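# Flip a reversed flat cable and reseat it in its connector

## Task

The flat cable currently sits in its connector upside down, with its contacts pointing away from the connector's contacts. Lift the latch, pull the cable free, rotate it about its long axis so its contacts now face the connector's contacts, insert that same end fully, and close the latch again.

## Robot and tools

Robot: two arms, left_arm and right_arm, each ending in a five-finger hand (a left hand on left_arm, a right hand on right_arm). Bases in the scene frame: left_arm at (-0.039, +0.487, 0) m, right_arm at (+0.065, -0.426, 0) m, both nearly unrotated. Scene frame: origin at table-top height between the arms, +z up, +x out over the table, left_arm on the +y side. A camera stand sits behind the arms.

Hand point: a point 0.05 m in front of the palm and 0.15 m along the fingers from the wrist flange. Its +z runs along straight fingers, +y out of the palm, +x across the palm away from the thumb on the right hand but toward the thumb on the left hand. Straight fingertips reach 0.06 to 0.07 m past the point. A wrist bracket on the little-finger side can strike things, and with fingers level the wrist may hang below the hand point and reach the table first.

Frames: reported hand positions, orientations (quat wxyz), velocities and wrist-camera poses are in each arm's own base frame. Fixed cameras and the table use the scene frame. Every pose offset you send is measured along the current Hand target's own axes.

Row layout (used by execute_actions and move): one flat list of 28 numbers covering both arms, each in [-1, 1], even if one arm stays put. Order: left dx, dy, dz, rx, ry, rz; left thumb_turn, thumb_bend, index, middle, ring, little; left force_limit, speed; then the same 14 for the right arm. The six pose numbers are an offset from that arm's Hand target as it stood when the action or move began, not a pose; 1.0 equals 0.6 m of translation or 180 degrees of rotation, and rx, ry, rz form a single rotation vector. Sending the same offset again moves further. All six zeros re-request the current Hand target.

Hand numbers are absolute targets: thumb_turn -1 beside the palm, +1 in front of it; thumb_bend, index, middle, ring, little -1 straight, +1 curled. force_limit maps -1 to about 0 N and +1 to 10 N at the fingertip (15 N for the two thumb motors). speed rises from near zero at -1 to full at +0.48 and above. No value means 'unchanged': to keep a hand as it is, resend the eight numbers last executed for it; before any have run, use hand_measured plus hand_force_limit and hand_speed. For a gentle grip close at speed -0.94 or below. To squeeze harder, raise force_limit and send a more-closed target; to loosen, send a more-open one. The fingers alone don't press thin items on the palm; a thumb-opposed grip fits objects roughly 0.035 to 0.065 m thick.

Tools:
- execute_actions(actions, cameras): actions is a list of actions; each action is a list of up to 15 rows, one per 1/30 s step, the last row held if fewer than 15. Every row in an action counts from the action's starting Hand target. An empty list returns state and images.
- move(target, speed, blend, stop_force, zero, blocking, cameras): target is one 28-number row or a list of up to 15 rows, all offsets from the same starting Hand targets. speed is m/s (0.002 to 3.6, default 0.25; turning capped at twice that in rad/s), one value or one per target. blend in m rounds corners in a list. stop_force in N (3 to 120) ends an arm's path when its wrist sensor feels that much push; do not rely on it for turning hands, and omit it when backing away from a contact. zero (default true) re-zeroes before moving. blocking=false returns early but cannot be combined with stop_force. Paths do not avoid obstacles; route around each arm's own base. The whole move is capped at 10 s.
- wait(seconds 0 to 10), stop(): pause or brake a running move.
- zoom_image(camera, region [x0,y0,x1,y1], at most 504 by 504 px) on cam_head_left, cam_head_right, cam_high, cam_low, cam_left_wrist or cam_right_wrist, all 896x504.
- show_instructions(): shows the reference pages.
- zero_wrist_force(arm): re-zeroes that arm's wrist sensor.
- finished_scene(scene=1): ends the scene permanently; the result must stay correct with the robot released.

Results: per arm, end_effector_position (m), quat, velocities, Hand target (the clipped last command; the next offset counts from it), joint positions and torques, Wrist force/torque along the hand-point axes with a peak line, and per hand hand_measured, hand_stopped_by (moving, target, force, stalled, fault) and hand_load_n (positive when pushed open; a lost grip shows as load near 0). move adds a 'move:' line with the ending (done, off_target, moving, held, fault) and limits (paced = pose clipped, held = steps withheld). Orientation commands are clipped to 32 degrees from the measured one per step; hands often settle short of target, so resend the gap as an offset.

Cautions: arms are stiff; a target even slightly past a firm contact, or a net force near 150 N, or wrist torque above 26.3 N m triggers a 10 s fault stop. Move slowly into contacts. Do not let the arms or hands touch each other. Avoid slams, drops, releasing moving parts, overloading fingers, and anything leaving the table, which fails the task. Holding loads or stretching out heats motors; a MOTOR HOT line warns before an over-temperature stop.

Each tool is called after "Request:" as name(argument=value, ...), one argument or row to a line, values as JSON.

Reference images:

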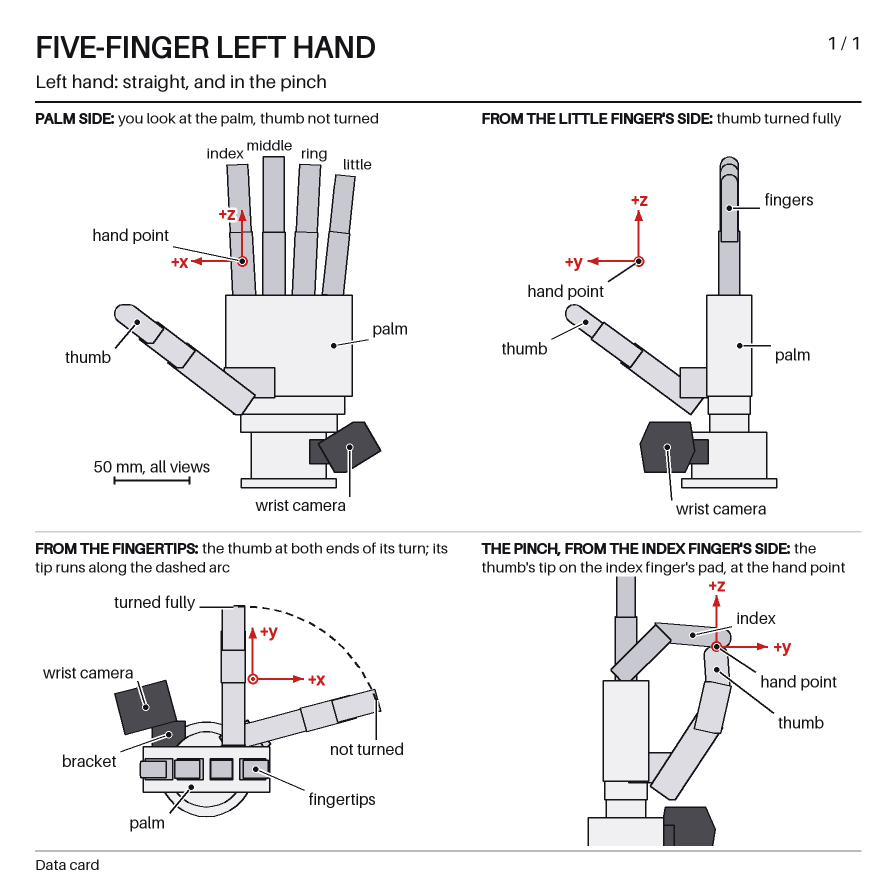

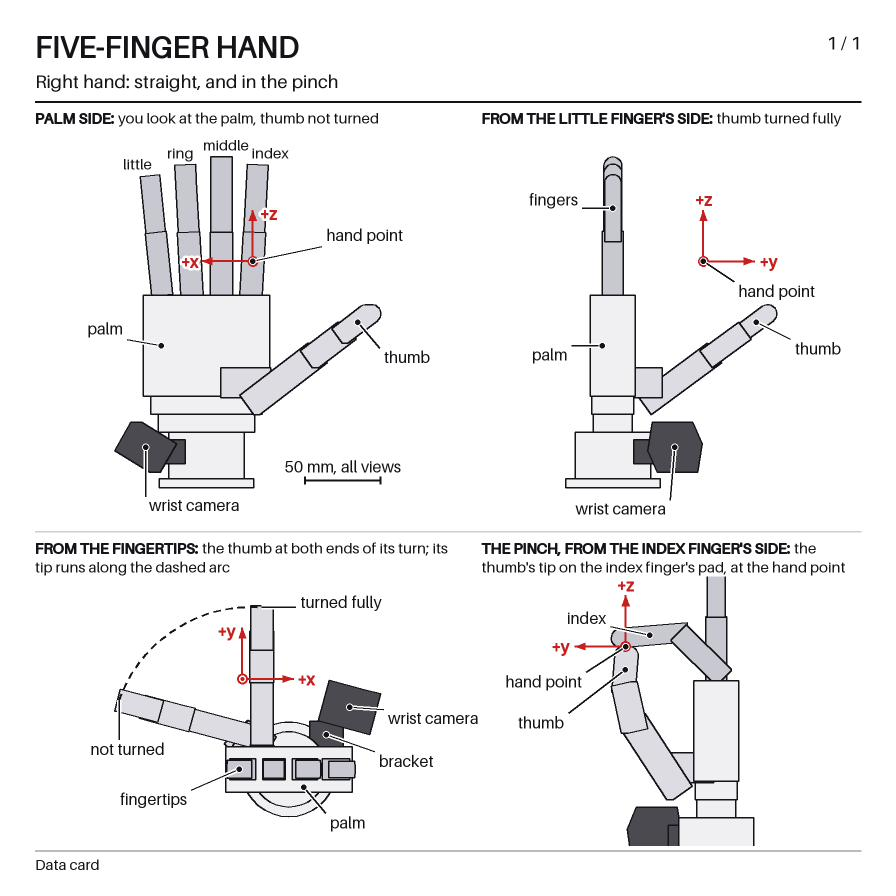

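## Session

Request:
execute_actions(
  actions=[],
)

Scene clock: 0.00 s.
left_arm: end_effector_position=(+0.4778, +0.3759, +0.1725) hand_measured=(-1.000, -1.000, -1.000, -1.000, -1.000, -1.000) hand_load_n=(+0.0, +0.0, +0.0, +0.0, +0.0, +0.0) hand_stopped_by=(target, target, target, target, target, target) hand_force_limit=0.00 hand_speed=-0.80 end_effector_quat_wxyz=(-0.022, +0.948, +0.317, -0.034) | right_arm: end_effector_position=(+0.2911, +0.7753, +0.1172) hand_measured=(-1.000, -1.000, -1.000, -1.000, -1.000, -1.000) hand_load_n=(+0.0, +0.0, +0.0, +0.0, +0.0, +0.0) hand_stopped_by=(target, target, target, target, target, target) hand_force_limit=0.00 hand_speed=-0.80 end_effector_quat_wxyz=(+0.068, -0.245, +0.952, +0.171)
Joint positions: left_arm=[4.11 -2.316 -0.954 1.671 -1.647 1.893] | right_arm=[0.948 -0.503 0.525 1.219 1.397 -1.097]
Joint velocities: within noise
Joint torques (N m): no reading
Wrist force (N): no reading
Wrist torque (N m): no reading
Wrist force, peak (N): no reading
Hand target: left_arm +0.4778, +0.3759, +0.1725; -0.022, +0.948, +0.317, -0.034 | right_arm +0.2911, +0.7753, +0.1172; +0.068, -0.245, +0.952, +0.171

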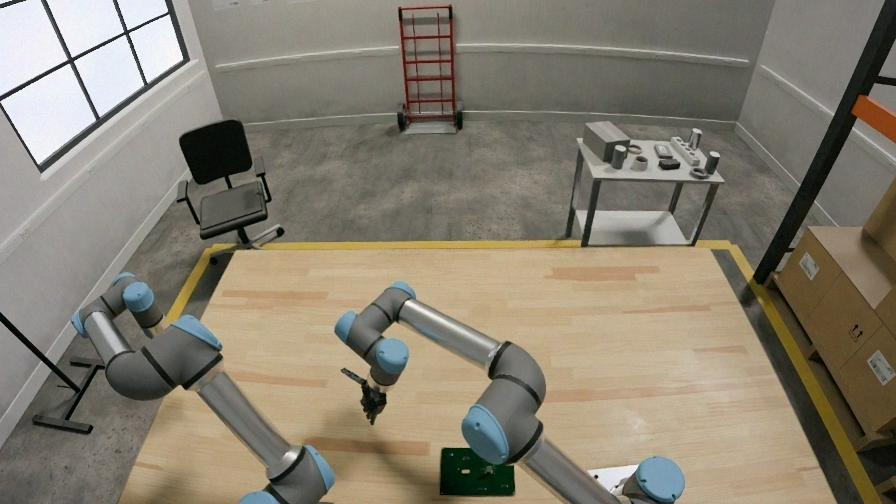

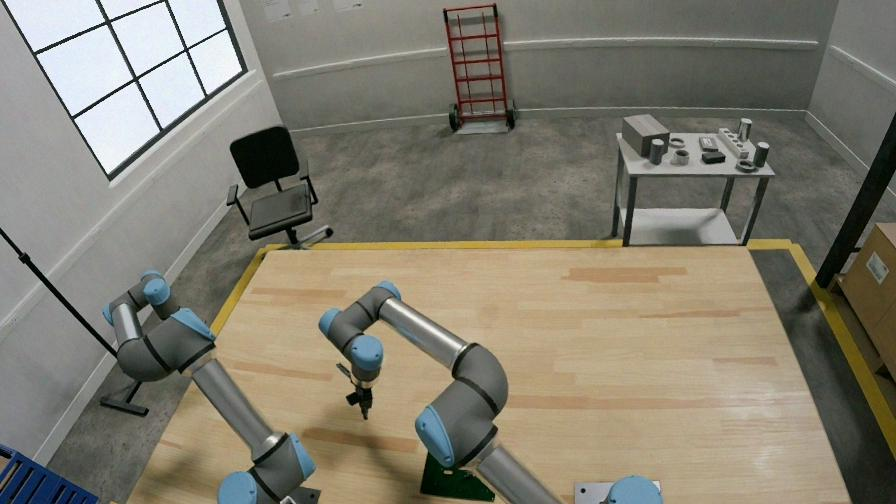

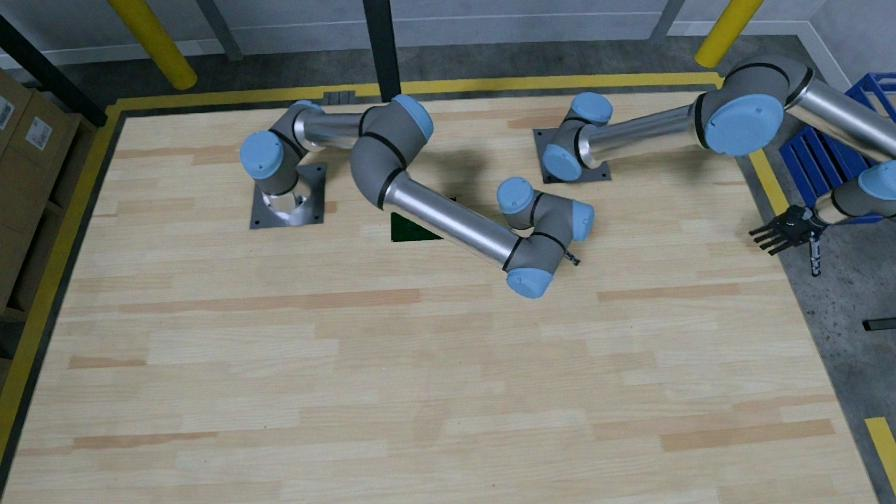

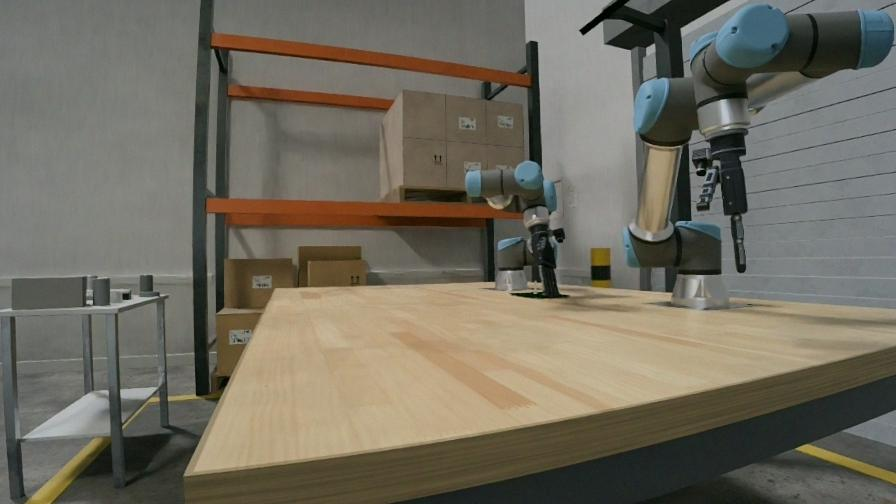

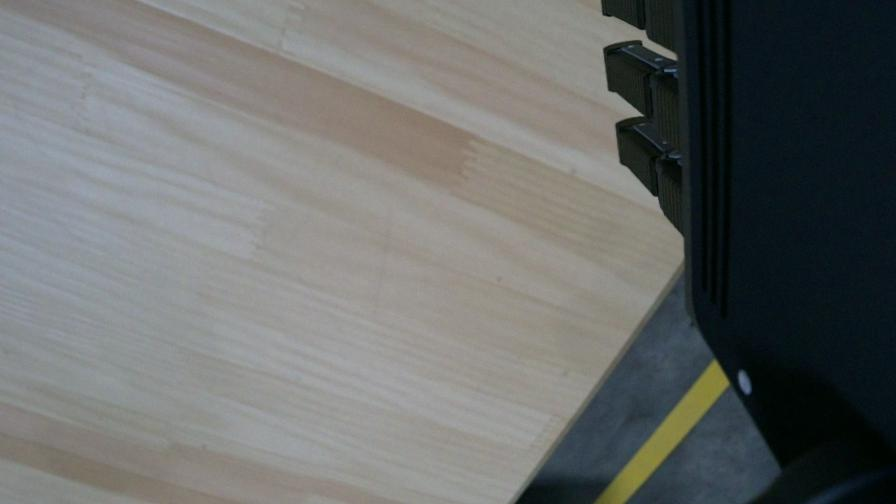

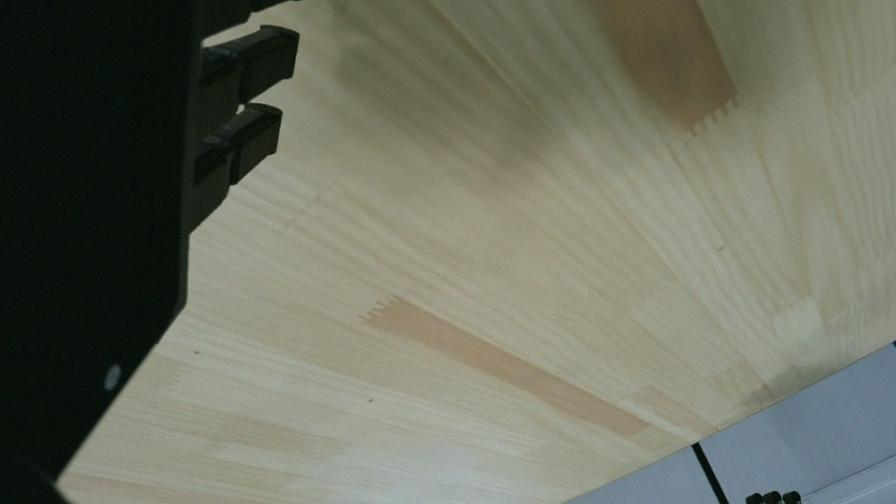

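Request:
zoom_image(
  camera="cam_head_left",
  region=[400, 400, 560, 504],
)

Request:
zoom_image(
  camera="cam_high",
  region=[350, 170, 510, 260],
)

Request:
zoom_image(
  camera="cam_low",
  region=[460, 230, 620, 320],
)

Scaled by 3.150 from the camera's 896x504 image, which has a finer 1280x720 frame.

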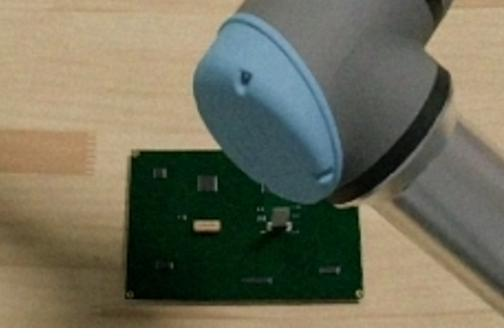

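Scaled by 3.150 from the camera's 896x504 image, which has a finer 1280x720 frame.

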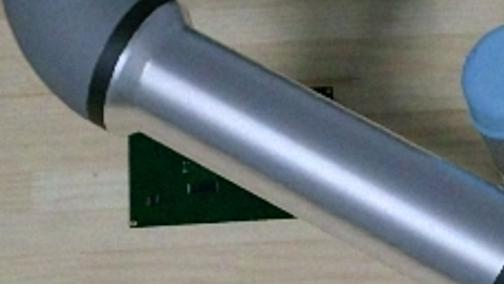

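Scaled by 3.150 from the camera's 896x504 image, which has a finer 1280x720 frame.

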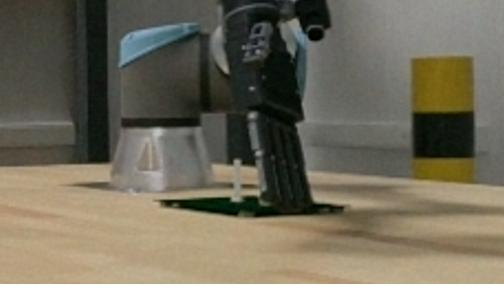

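Request:
move(
  target=[0,0,0,0,0,0,-1,-1,-1,-1,-1,-1,0,-0.8,0.148,-0.872,-0.724,0,0,0,-1,-1,-1,-1,-1,-1,0,-0.8],
  cameras=["all"],
  speed=0.3,
)

Scene clock: 6.90 s.
left_arm: end_effector_position=(+0.4778, +0.3759, +0.1725) hand_measured=(-1.000, -1.000, -1.000, -1.000, -1.000, -1.000) hand_load_n=(-0.5, +0.0, -0.5, +0.0, +0.0, +0.0) hand_stopped_by=(target, target, target, target, target, target) hand_force_limit=0.00 hand_speed=-0.80 end_effector_quat_wxyz=(-0.022, +0.948, +0.317, -0.034) | right_arm: end_effector_position=(+0.4503, +0.1502, +0.3497) hand_measured=(-1.000, -1.000, -1.000, -1.000, -1.000, -1.000) hand_load_n=(+0.0, -0.5, +0.0, +0.0, +0.0, +0.0) hand_stopped_by=(target, target, target, target, target, target) hand_force_limit=0.00 hand_speed=-0.80 end_effector_quat_wxyz=(+0.068, -0.245, +0.952, +0.171)
Joint positions: left_arm=[4.11 -2.316 -0.954 1.671 -1.647 1.893] | right_arm=[-0.313 -1.263 1.304 1.602 1.207 -2.401]
Joint torques (N m): left_arm=[1 52.38 20.55 -1.96 -0.08 -0.24] | right_arm=[-10.45 -24.63 -26.42 4.07 1.15 -1.61]
Wrist force (N): left_arm=[-0.1 -0.1 0.0] | right_arm=[-0.3 -0.1 0.1]
Wrist torque (N m): left_arm=[-0.02 0.01 0.00] | right_arm=[-0.02 0.08 0.06]
Wrist force, peak (N): left_arm=[-0.5 -0.3 0.1] | right_arm=[0.1 1.3 0.9]
Hand target: left_arm +0.4778, +0.3759, +0.1725; -0.022, +0.948, +0.317, -0.034 | right_arm +0.4504, +0.1501, +0.3497; +0.068, -0.245, +0.952, +0.171
Off the commanded pose: left_arm 0.000 m, 0 deg | right_arm 0.000 m, 0 deg.
move: done
camera_calibration:
cam_right_wrist: T_world_to_cam=[[-0.721091, 0.662311, 0.203399, 0.1545], [0.564993, 0.392202, 0.72592, -0.565931], [0.401011, 0.638374, -0.657015, 0.0671693], [0, 0, 0, 1]] pos_world=[0.40422, 0.0767531, 0.423527]

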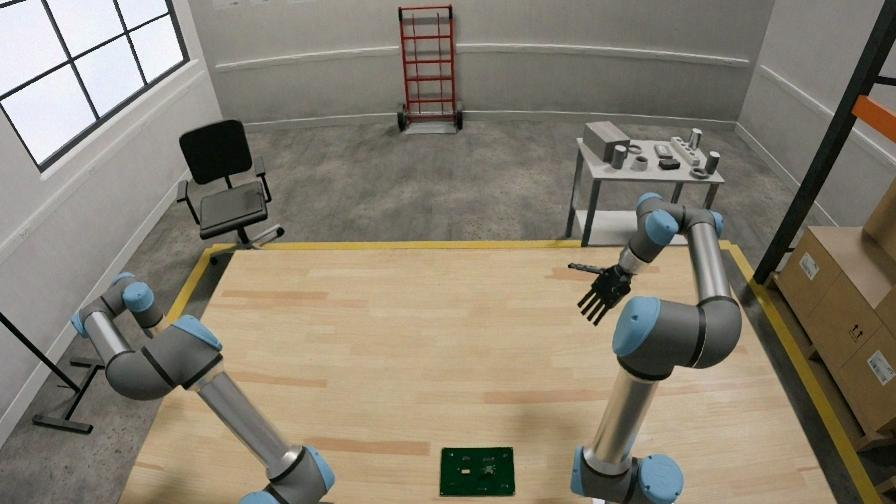

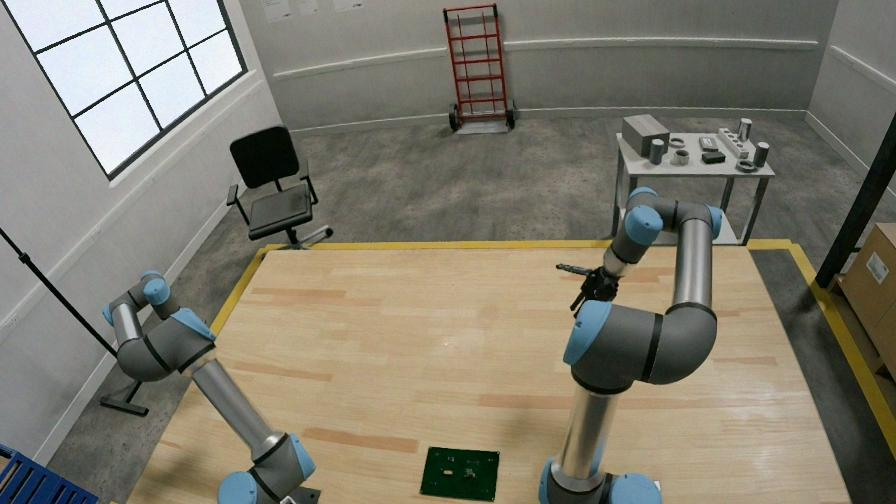

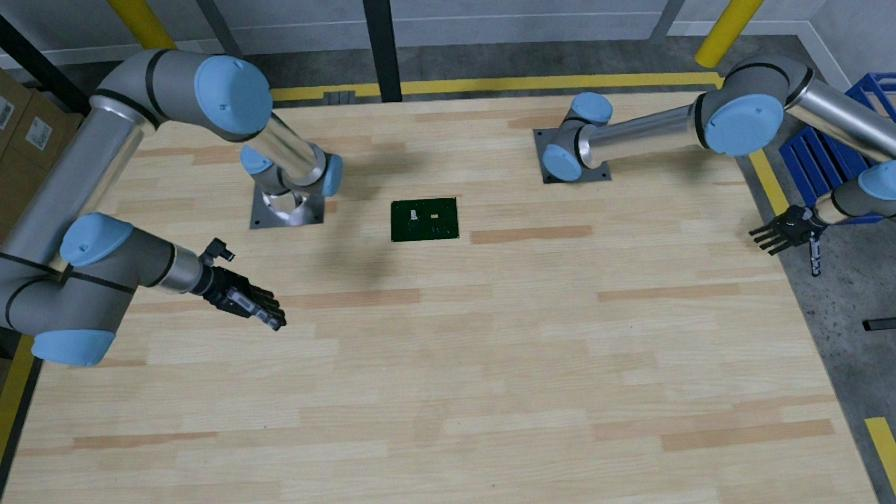

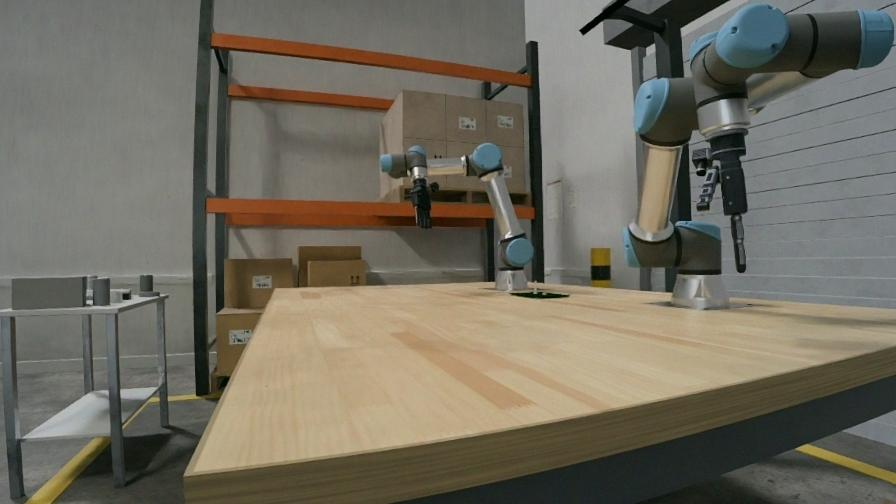

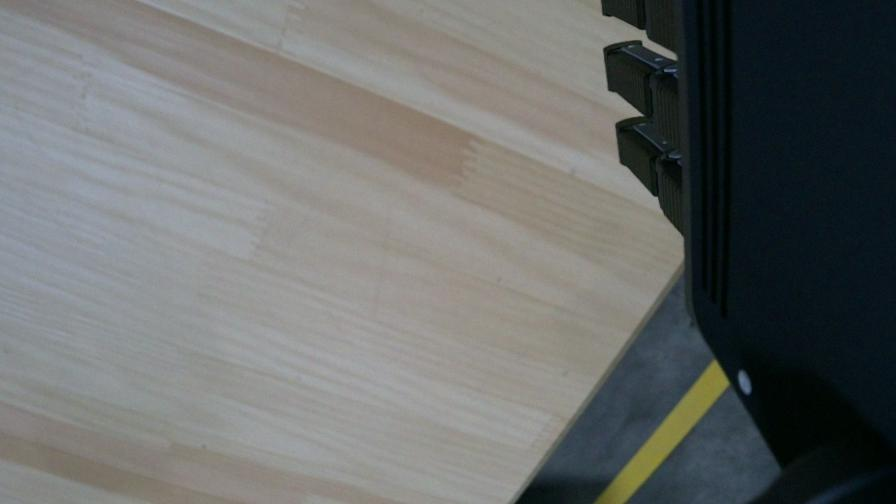

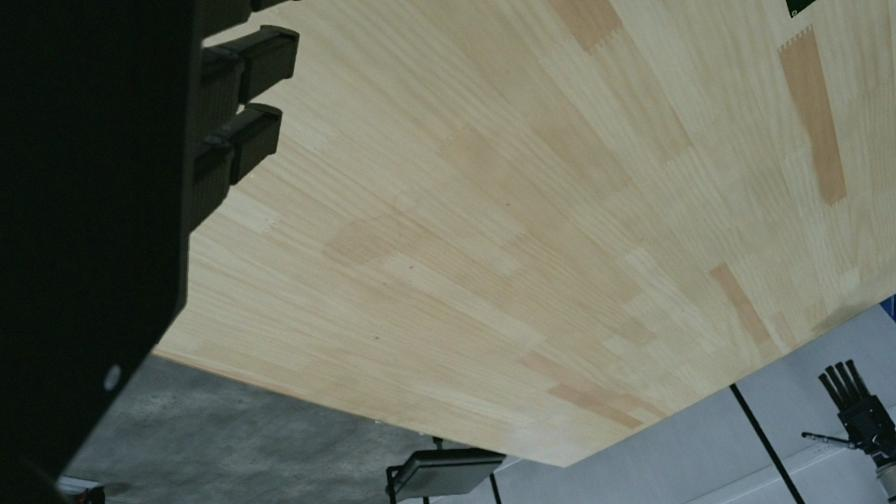

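Request:
zoom_image(
  camera="cam_head_left",
  region=[432, 436, 524, 504],
)

Request:
zoom_image(
  camera="cam_head_right",
  region=[412, 436, 504, 504],
)

Request:
zoom_image(
  camera="cam_high",
  region=[380, 186, 472, 252],
)

Request:
zoom_image(
  camera="cam_low",
  region=[500, 270, 580, 310],
)

Scaled by 5.478 from the camera's 896x504 image, which has a finer 1280x720 frame.

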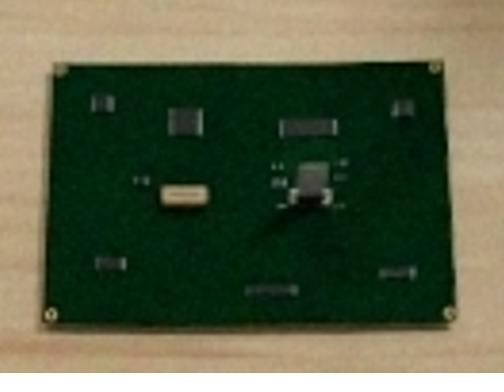

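Scaled by 5.478 from the camera's 896x504 image, which has a finer 1280x720 frame.

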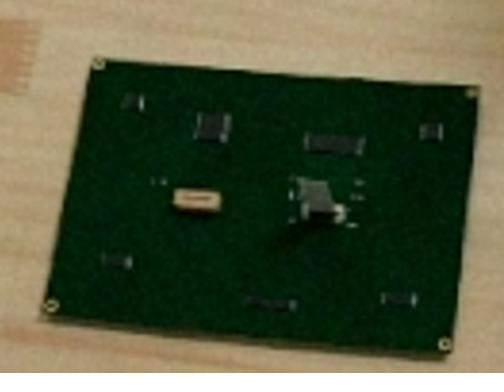

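Scaled by 5.478 from the camera's 896x504 image, which has a finer 1280x720 frame.

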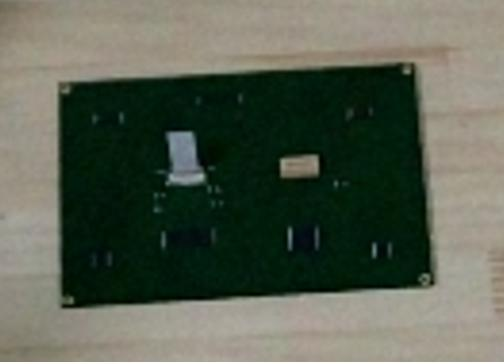

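Scaled by 6.300 from the camera's 896x504 image, which has a finer 1280x720 frame.

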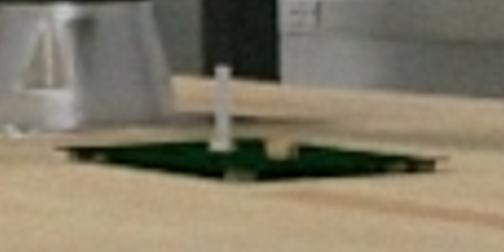

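Request:
move(
  target=[
    [0,0,0,0,0,0,-1,-1,-1,-1,-1,-1,0,-0.8,0.3132,0.4847,0.2050,0.1226,-0.0825,0.2294,-1,-1,-1,-1,-1,-1,0,-0.8],
    [0,0,0,0,0,0,-1,-1,-1,-1,-1,-1,0,-0.8,0.5282,0.5605,0.4783,0.1226,-0.0825,0.2294,-1,-1,-1,-1,-1,-1,0,-0.8],
  ],
  blend=[0.03,0],
  cameras=["all"],
  speed=0.3,
)

Scene clock: 22.70 s.
left_arm: end_effector_position=(+0.4778, +0.3759, +0.1725) hand_measured=(-1.000, -1.000, -1.000, -1.000, -1.000, -1.000) hand_load_n=(+0.0, +0.0, +0.0, +0.0, +0.0, +0.0) hand_stopped_by=(target, target, target, target, target, target) hand_force_limit=0.00 hand_speed=-0.80 end_effector_quat_wxyz=(-0.022, +0.948, +0.317, -0.034) | right_arm: end_effector_position=(+0.0228, +0.3890, +0.1133) hand_measured=(-1.000, -1.000, -1.000, -1.000, -1.000, -1.000) hand_load_n=(+0.0, +0.0, +0.0, +0.0, +0.0, +0.0) hand_stopped_by=(target, target, target, target, target, target) hand_force_limit=0.00 hand_speed=-0.80 end_effector_quat_wxyz=(+0.167, +0.144, +0.975, +0.033)
Joint positions: left_arm=[4.11 -2.316 -0.954 1.671 -1.647 1.893] | right_arm=[1.486 -1.304 1.947 0.881 1.91 0.2]
Joint torques (N m): left_arm=[0.39 51.94 19.01 -2.09 -0.25 -0.32] | right_arm=[12.95 -17 -23.22 0.84 2.22 1.62]
Wrist force (N): left_arm=[-0.5 0.0 -0.1] | right_arm=[-0.4 -0.3 0.4]
Wrist torque (N m): left_arm=[0.00 0.07 -0.03] | right_arm=[0.01 0.01 -0.14]
Wrist force, peak (N): left_arm=[-0.4 -0.5 0.3] | right_arm=[-0.8 -1.3 -0.2]
Hand target: left_arm +0.4778, +0.3759, +0.1725; -0.022, +0.948, +0.317, -0.034 | right_arm +0.0227, +0.3890, +0.1132; +0.167, +0.144, +0.975, +0.033
Off the commanded pose: left_arm 0.000 m, 0 deg | right_arm 0.000 m, 0 deg.
move: done
camera_calibration:
cam_right_wrist: T_world_to_cam=[[0.000646505, 1, 0.0000624549, -0.388636], [0.639374, -0.00046138, 0.768895, -0.100253], [0.768895, -0.000457162, -0.639375, 0.169075], [0, 0, 0, 1]] pos_world=[-0.0656506, 0.388667, 0.18521]

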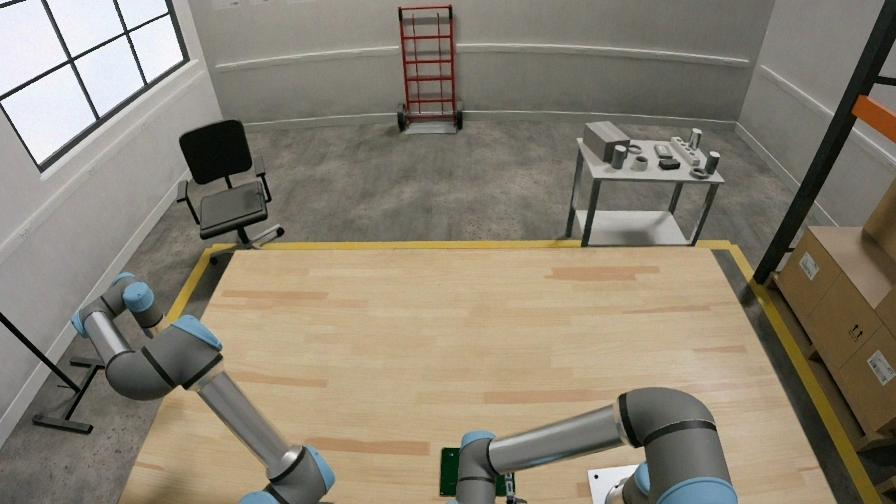

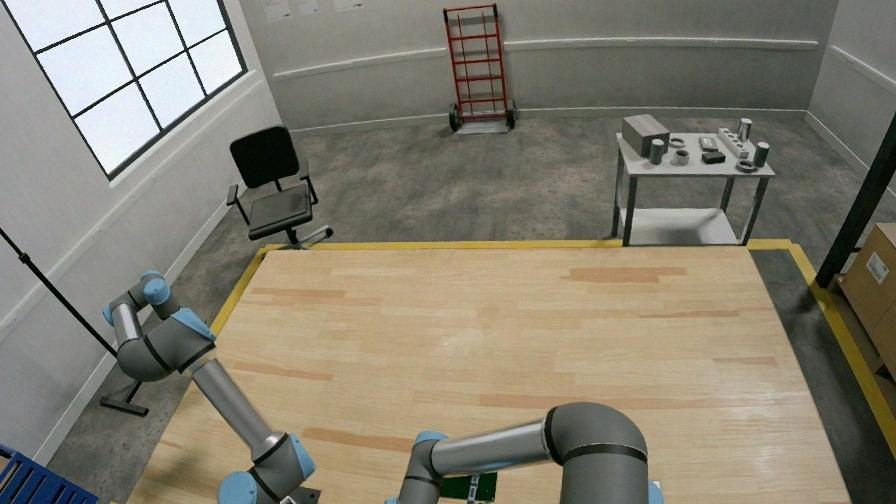

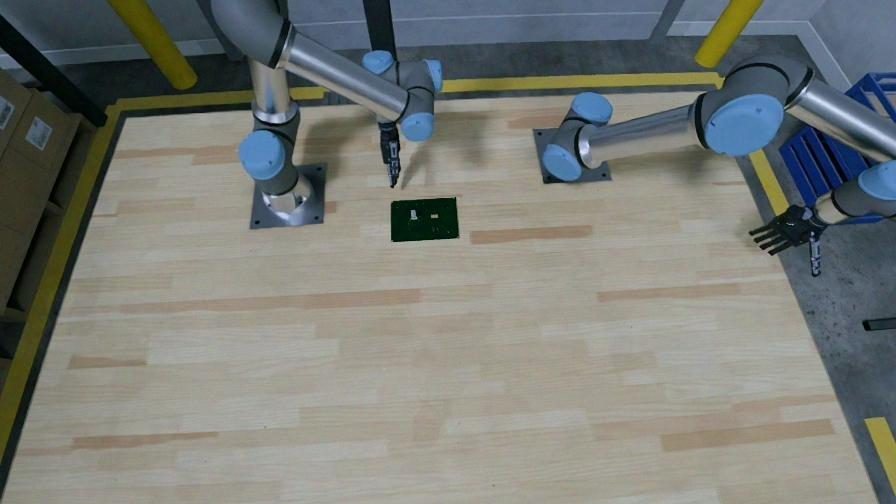

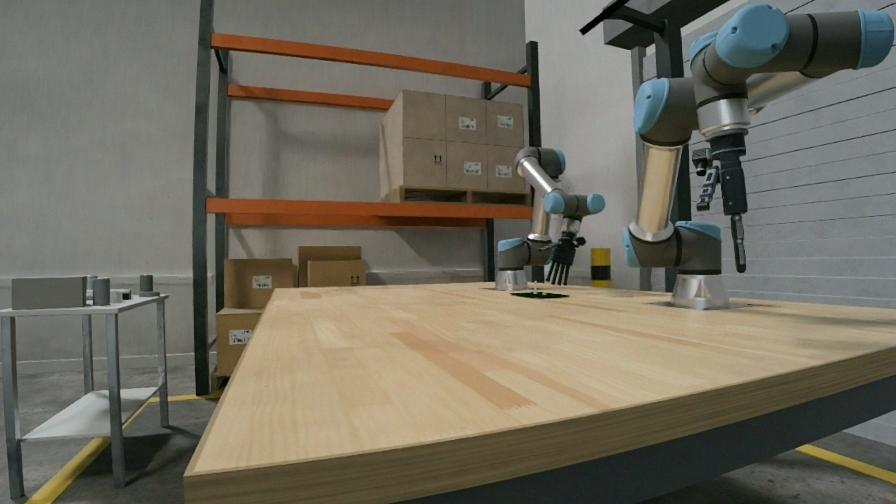

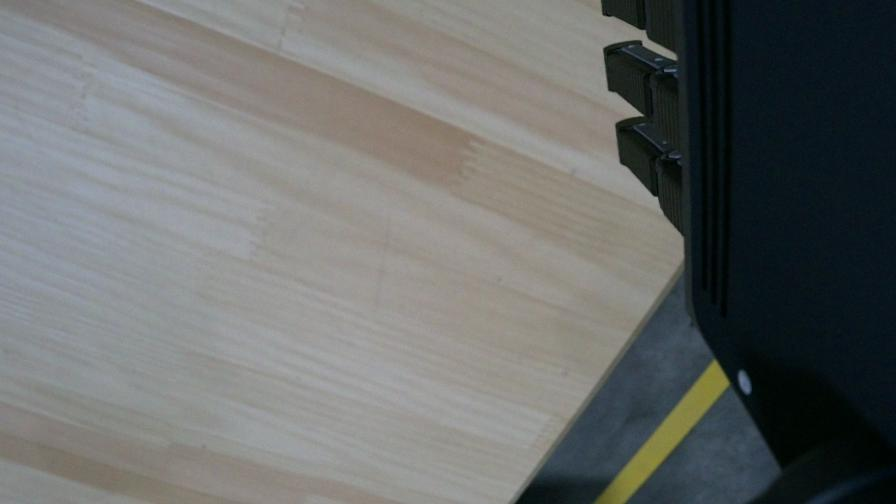

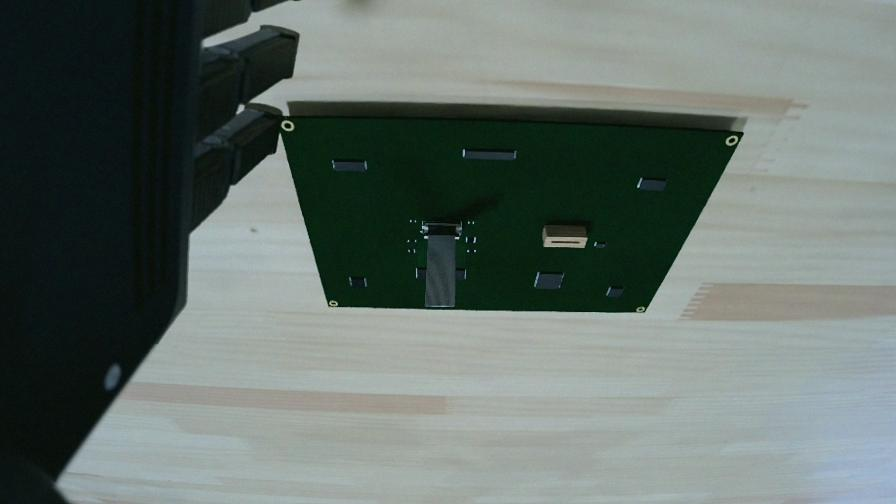

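Request:
zoom_image(
  camera="cam_right_wrist",
  region=[390, 200, 490, 320],
)

Request:
zoom_image(
  camera="cam_right_wrist",
  region=[410, 210, 474, 250],
)

Scaled by 4.200 from the camera's 896x504 image, which has a finer 1280x720 frame.

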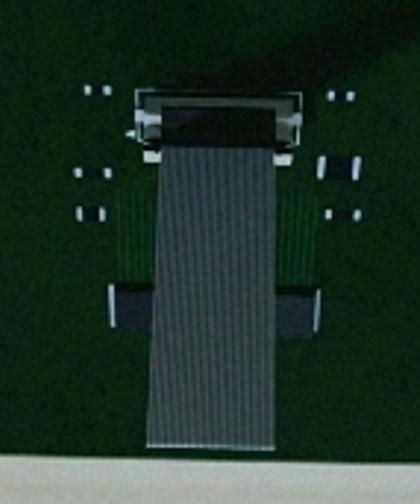

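Scaled by 7.875 from the camera's 896x504 image, which has a finer 1280x720 frame.

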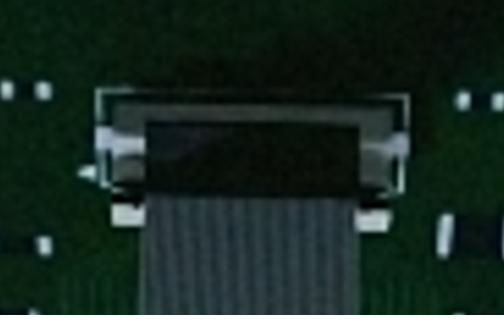

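Request:
move(
  target=[
    [0,0,0,0,0,0,-1,-1,-1,-1,-1,-1,0,-0.8,0,0,0,0,0,0,-1,-1,1,1,1,1,0,0],
    [0,0,0,0,0,0,-1,-1,-1,-1,-1,-1,0,-0.8,-0.0798,0.0012,0.1288,0,0,0,-1,-1,1,1,1,1,0,0],
  ],
  cameras=["cam_right_wrist"],
  speed=0.15,
)

Scene clock: 28.70 s.
left_arm: end_effector_position=(+0.4778, +0.3759, +0.1725) hand_measured=(-1.000, -1.000, -1.000, -1.000, -1.000, -1.000) hand_load_n=(+0.0, +0.0, +0.0, +0.0, +0.0, +0.0) hand_stopped_by=(target, target, target, target, target, target) hand_force_limit=0.00 hand_speed=-0.80 end_effector_quat_wxyz=(-0.022, +0.948, +0.317, -0.034) | right_arm: end_effector_position=(+0.0920, +0.3770, +0.0557) hand_measured=(-1.000, -1.000, +1.000, +1.000, +1.000, +1.000) hand_load_n=(+0.0, +0.0, +0.0, +0.0, +0.0, +0.0) hand_stopped_by=(target, target, target, target, target, target) hand_force_limit=0.00 hand_speed=0.00 end_effector_quat_wxyz=(+0.167, +0.144, +0.975, +0.033)
Joint positions: left_arm=[4.11 -2.316 -0.954 1.671 -1.647 1.893] | right_arm=[1.261 -1.274 2.076 0.646 1.891 -0.037]
Joint torques (N m): left_arm=[0.62 51.68 19.99 -2.02 -0.26 0.06] | right_arm=[-16.99 -17.72 -2.61 1.01 -1.21 -1.43]
Wrist force (N): left_arm=[-0.2 0.0 -0.1] | right_arm=[-0.5 -0.3 0.1]
Wrist torque (N m): left_arm=[0.00 0.02 -0.01] | right_arm=[-0.01 0.03 0.01]
Wrist force, peak (N): left_arm=[-0.6 -0.3 0.0] | right_arm=[-0.9 -0.1 0.9]
Hand target: left_arm +0.4778, +0.3759, +0.1725; -0.022, +0.948, +0.317, -0.034 | right_arm +0.0921, +0.3770, +0.0557; +0.167, +0.144, +0.975, +0.033
Off the commanded pose: left_arm 0.000 m, 0 deg | right_arm 0.000 m, 0 deg.
move: done
camera_calibration:
cam_right_wrist: T_world_to_cam=[[0.000722998, 1, -0.0000023136, -0.376669], [0.639316, -0.000460445, 0.768944, -0.100221], [0.768944, -0.000557424, -0.639316, 0.0790643], [0, 0, 0, 1]] pos_world=[0.00354896, 0.376667, 0.12761]
Images, in order (width x height): cam_right_wrist 896x504.

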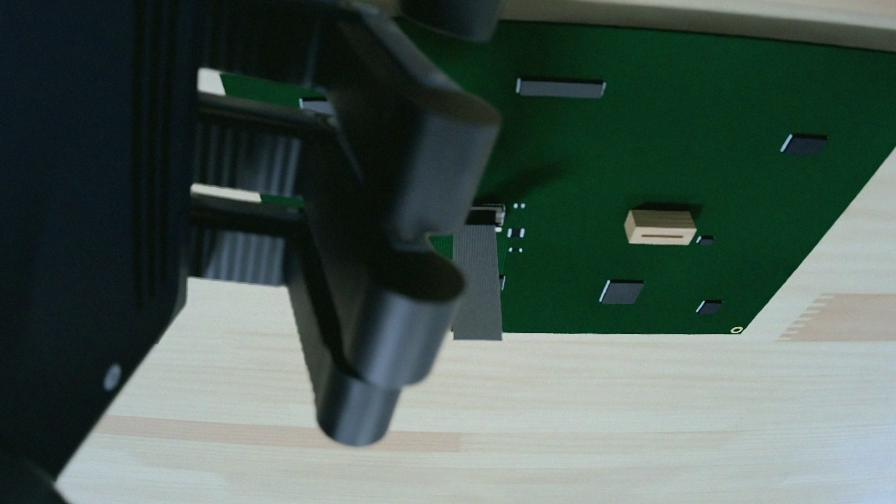

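Request:
move(
  target=[0,0,0,0,0,0,-1,-1,-1,-1,-1,-1,0,-0.8,-0.0146,-0.0478,-0.0008,0,0,0,-1,-1,1,1,1,1,0,0],
  cameras=["cam_right_wrist"],
  speed=0.15,
)

Request:
zoom_image(
  camera="cam_right_wrist",
  region=[500, 180, 660, 270],
)

Scene clock: 30.37 s.
left_arm: end_effector_position=(+0.4778, +0.3759, +0.1725) hand_measured=(-1.000, -1.000, -1.000, -1.000, -1.000, -1.000) hand_load_n=(+0.0, +0.0, +0.0, +0.0, +0.0, +0.0) hand_stopped_by=(target, target, target, target, target, target) hand_force_limit=0.00 hand_speed=-0.80 end_effector_quat_wxyz=(-0.022, +0.948, +0.317, -0.034) | right_arm: end_effector_position=(+0.0921, +0.3471, +0.0557) hand_measured=(-1.000, -1.000, +1.000, +1.000, +1.000, +1.000) hand_load_n=(+0.0, +0.0, +0.0, +0.0, +0.0, +0.0) hand_stopped_by=(target, target, target, target, target, target) hand_force_limit=0.00 hand_speed=0.00 end_effector_quat_wxyz=(+0.167, +0.144, +0.975, +0.033)
Joint positions: left_arm=[4.11 -2.316 -0.954 1.671 -1.647 1.893] | right_arm=[1.226 -1.339 2.163 0.612 1.887 -0.073]
Joint torques (N m): left_arm=[0.42 53.65 18.93 -1.79 -0.56 0.06] | right_arm=[-12.1 -27.43 -4.51 0.66 -1.3 -1.14]
Wrist force (N): left_arm=[-0.3 0.0 0.2] | right_arm=[-0.5 -0.4 0.1]
Wrist torque (N m): left_arm=[-0.01 0.04 -0.02] | right_arm=[-0.03 0.03 0.02]
Wrist force, peak (N): left_arm=[-0.5 0.0 0.1] | right_arm=[-0.8 -0.5 0.5]
Hand target: left_arm +0.4778, +0.3759, +0.1725; -0.022, +0.948, +0.317, -0.034 | right_arm +0.0921, +0.3470, +0.0557; +0.167, +0.144, +0.975, +0.033
Off the commanded pose: left_arm 0.000 m, 0 deg | right_arm 0.000 m, 0 deg.
move: done
camera_calibration:
cam_right_wrist: T_world_to_cam=[[0.000722998, 1, -0.0000023136, -0.346869], [0.639316, -0.000460445, 0.768944, -0.100298], [0.768944, -0.000557424, -0.639316, 0.0789708], [0, 0, 0, 1]] pos_world=[0.00364896, 0.346867, 0.12761]
Images, in order (width x height): cam_right_wrist 896x504.

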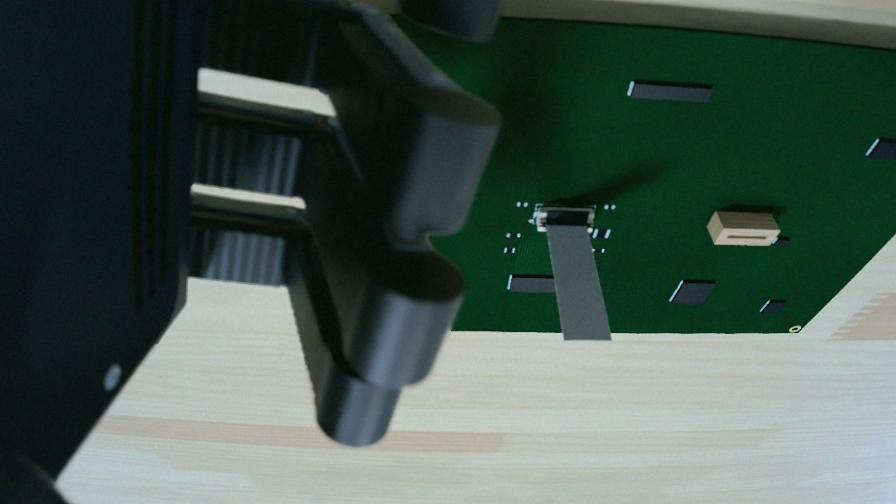

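Scaled by 3.150 from the camera's 896x504 image, which has a finer 1280x720 frame.

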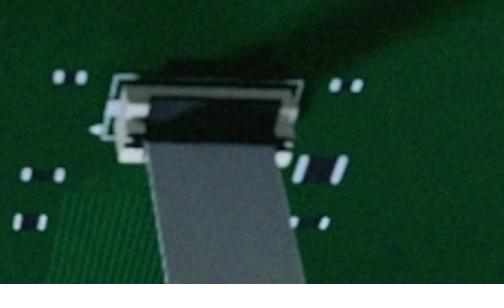

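Request:
zoom_image(
  camera="cam_right_wrist",
  region=[525, 195, 610, 245],
)

Scaled by 5.929 from the camera's 896x504 image, which has a finer 1280x720 frame.

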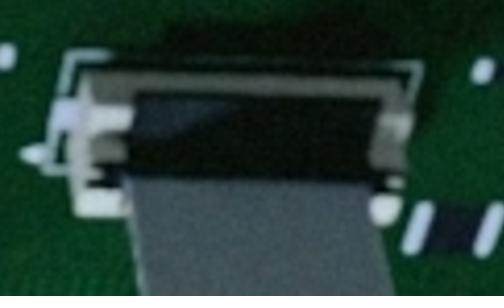

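Request:
move(
  target=[
    [0,0,0,0,0,0,-1,-1,-1,-1,-1,-1,0,-0.8,-0.0634,0.0222,-0.1886,0,0,0,-1,-1,1,1,1,1,0,0],
    [0,0,0,0,0,0,-1,-1,-1,-1,-1,-1,0,-0.8,-0.0213,0.1538,-0.1767,0.166,-0.0713,0.4664,-1,-1,1,1,1,1,0,0],
    [0,0,0,0,0,0,-1,-1,-1,-1,-1,-1,0,-0.8,0.0447,0.1307,0.0198,0.166,-0.0713,0.4664,-1,-1,1,1,1,1,0,0],
  ],
  blend=[0.03,0.02,0],
  cameras=["cam_right_wrist","cam_high"],
  speed=0.3,
)

Scene clock: 37.97 s.
left_arm: end_effector_position=(+0.4778, +0.3759, +0.1725) hand_measured=(-1.000, -1.000, -1.000, -1.000, -1.000, -1.000) hand_load_n=(+0.0, +0.0, +0.0, +0.0, +0.0, +0.0) hand_stopped_by=(target, target, target, target, target, target) hand_force_limit=0.00 hand_speed=-0.80 end_effector_quat_wxyz=(-0.022, +0.948, +0.317, -0.034) | right_arm: end_effector_position=(+0.0930, +0.4300, +0.0450) hand_measured=(-1.000, -1.000, +1.000, +1.000, +1.000, +1.000) hand_load_n=(+0.0, +0.0, +0.0, +0.0, +0.0, +0.0) hand_stopped_by=(target, target, target, target, target, target) hand_force_limit=0.00 hand_speed=0.00 end_effector_quat_wxyz=(+0.161, +0.787, +0.585, -0.110)
Joint positions: left_arm=[4.11 -2.316 -0.954 1.671 -1.647 1.893] | right_arm=[1.264 -0.712 1.304 1.35 1.701 1.581]
Joint torques (N m): left_arm=[-1.03 52.05 20.13 -1.83 -0.2 0.04] | right_arm=[-13.85 -40.05 -24.47 1.26 1.32 1.24]
Wrist force (N): left_arm=[-0.2 -0.1 -0.2] | right_arm=[-0.3 0.1 0.6]
Wrist torque (N m): left_arm=[-0.01 0.02 -0.01] | right_arm=[0.07 0.00 -0.08]
Wrist force, peak (N): left_arm=[-0.6 -0.3 0.1] | right_arm=[0.2 -0.3 1.8]
Hand target: left_arm +0.4778, +0.3759, +0.1725; -0.022, +0.948, +0.317, -0.034 | right_arm +0.0930, +0.4300, +0.0448; +0.161, +0.787, +0.585, -0.110
Off the commanded pose: left_arm 0.000 m, 0 deg | right_arm 0.000 m, 0 deg.
move: done
camera_calibration:
cam_right_wrist: T_world_to_cam=[[1, -0.000620325, -0.000265398, -0.0923139], [-0.000159888, -0.600013, 0.79999, 0.223295], [-0.000655496, -0.79999, -0.600013, 0.48493], [0, 0, 0, 1]] pos_world=[0.0926674, 0.521861, 0.112306]
Images, in order (width x height): cam_high 896x504, cam_right_wrist 896x504.

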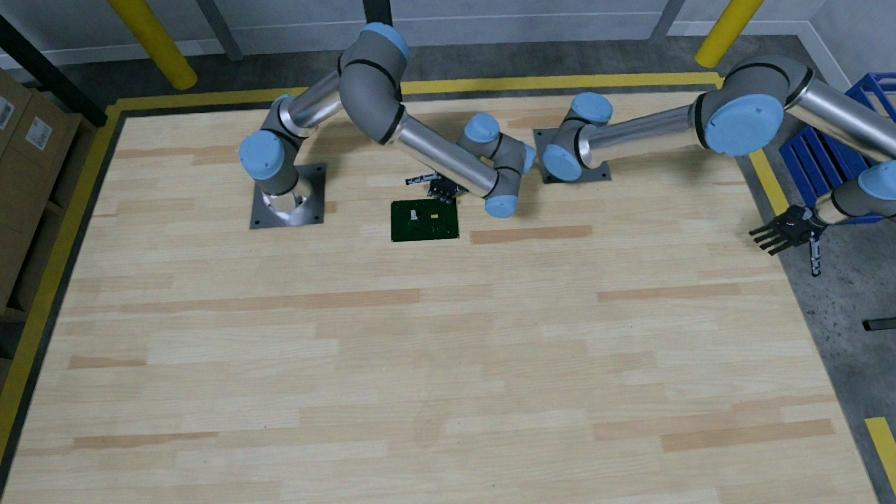

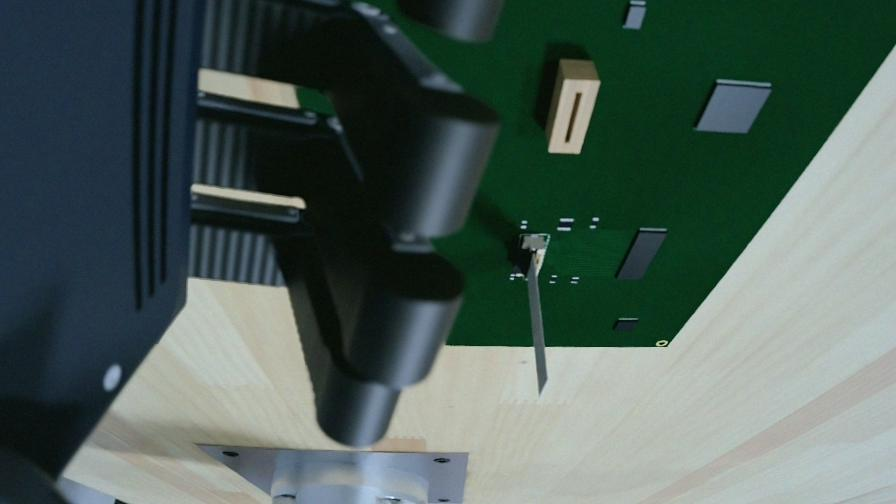

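Request:
zoom_image(
  camera="cam_right_wrist",
  region=[500, 220, 580, 280],
)

Request:
zoom_image(
  camera="cam_right_wrist",
  region=[470, 200, 650, 400],
)

Scaled by 6.300 from the camera's 896x504 image, which has a finer 1280x720 frame.

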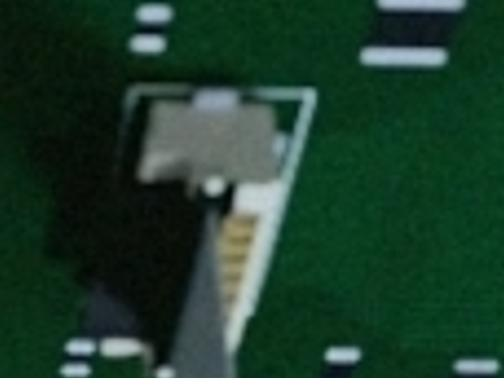

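Scaled by 2.520 from the camera's 896x504 image, which has a finer 1280x720 frame.

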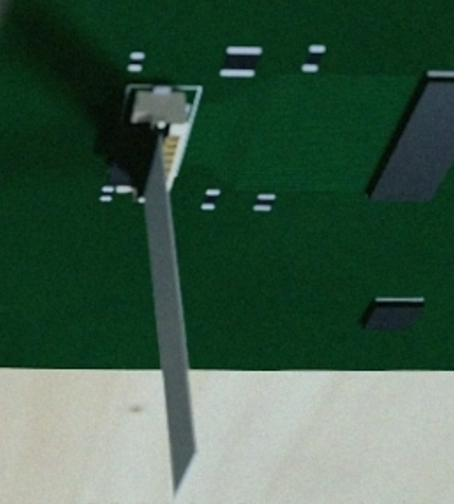

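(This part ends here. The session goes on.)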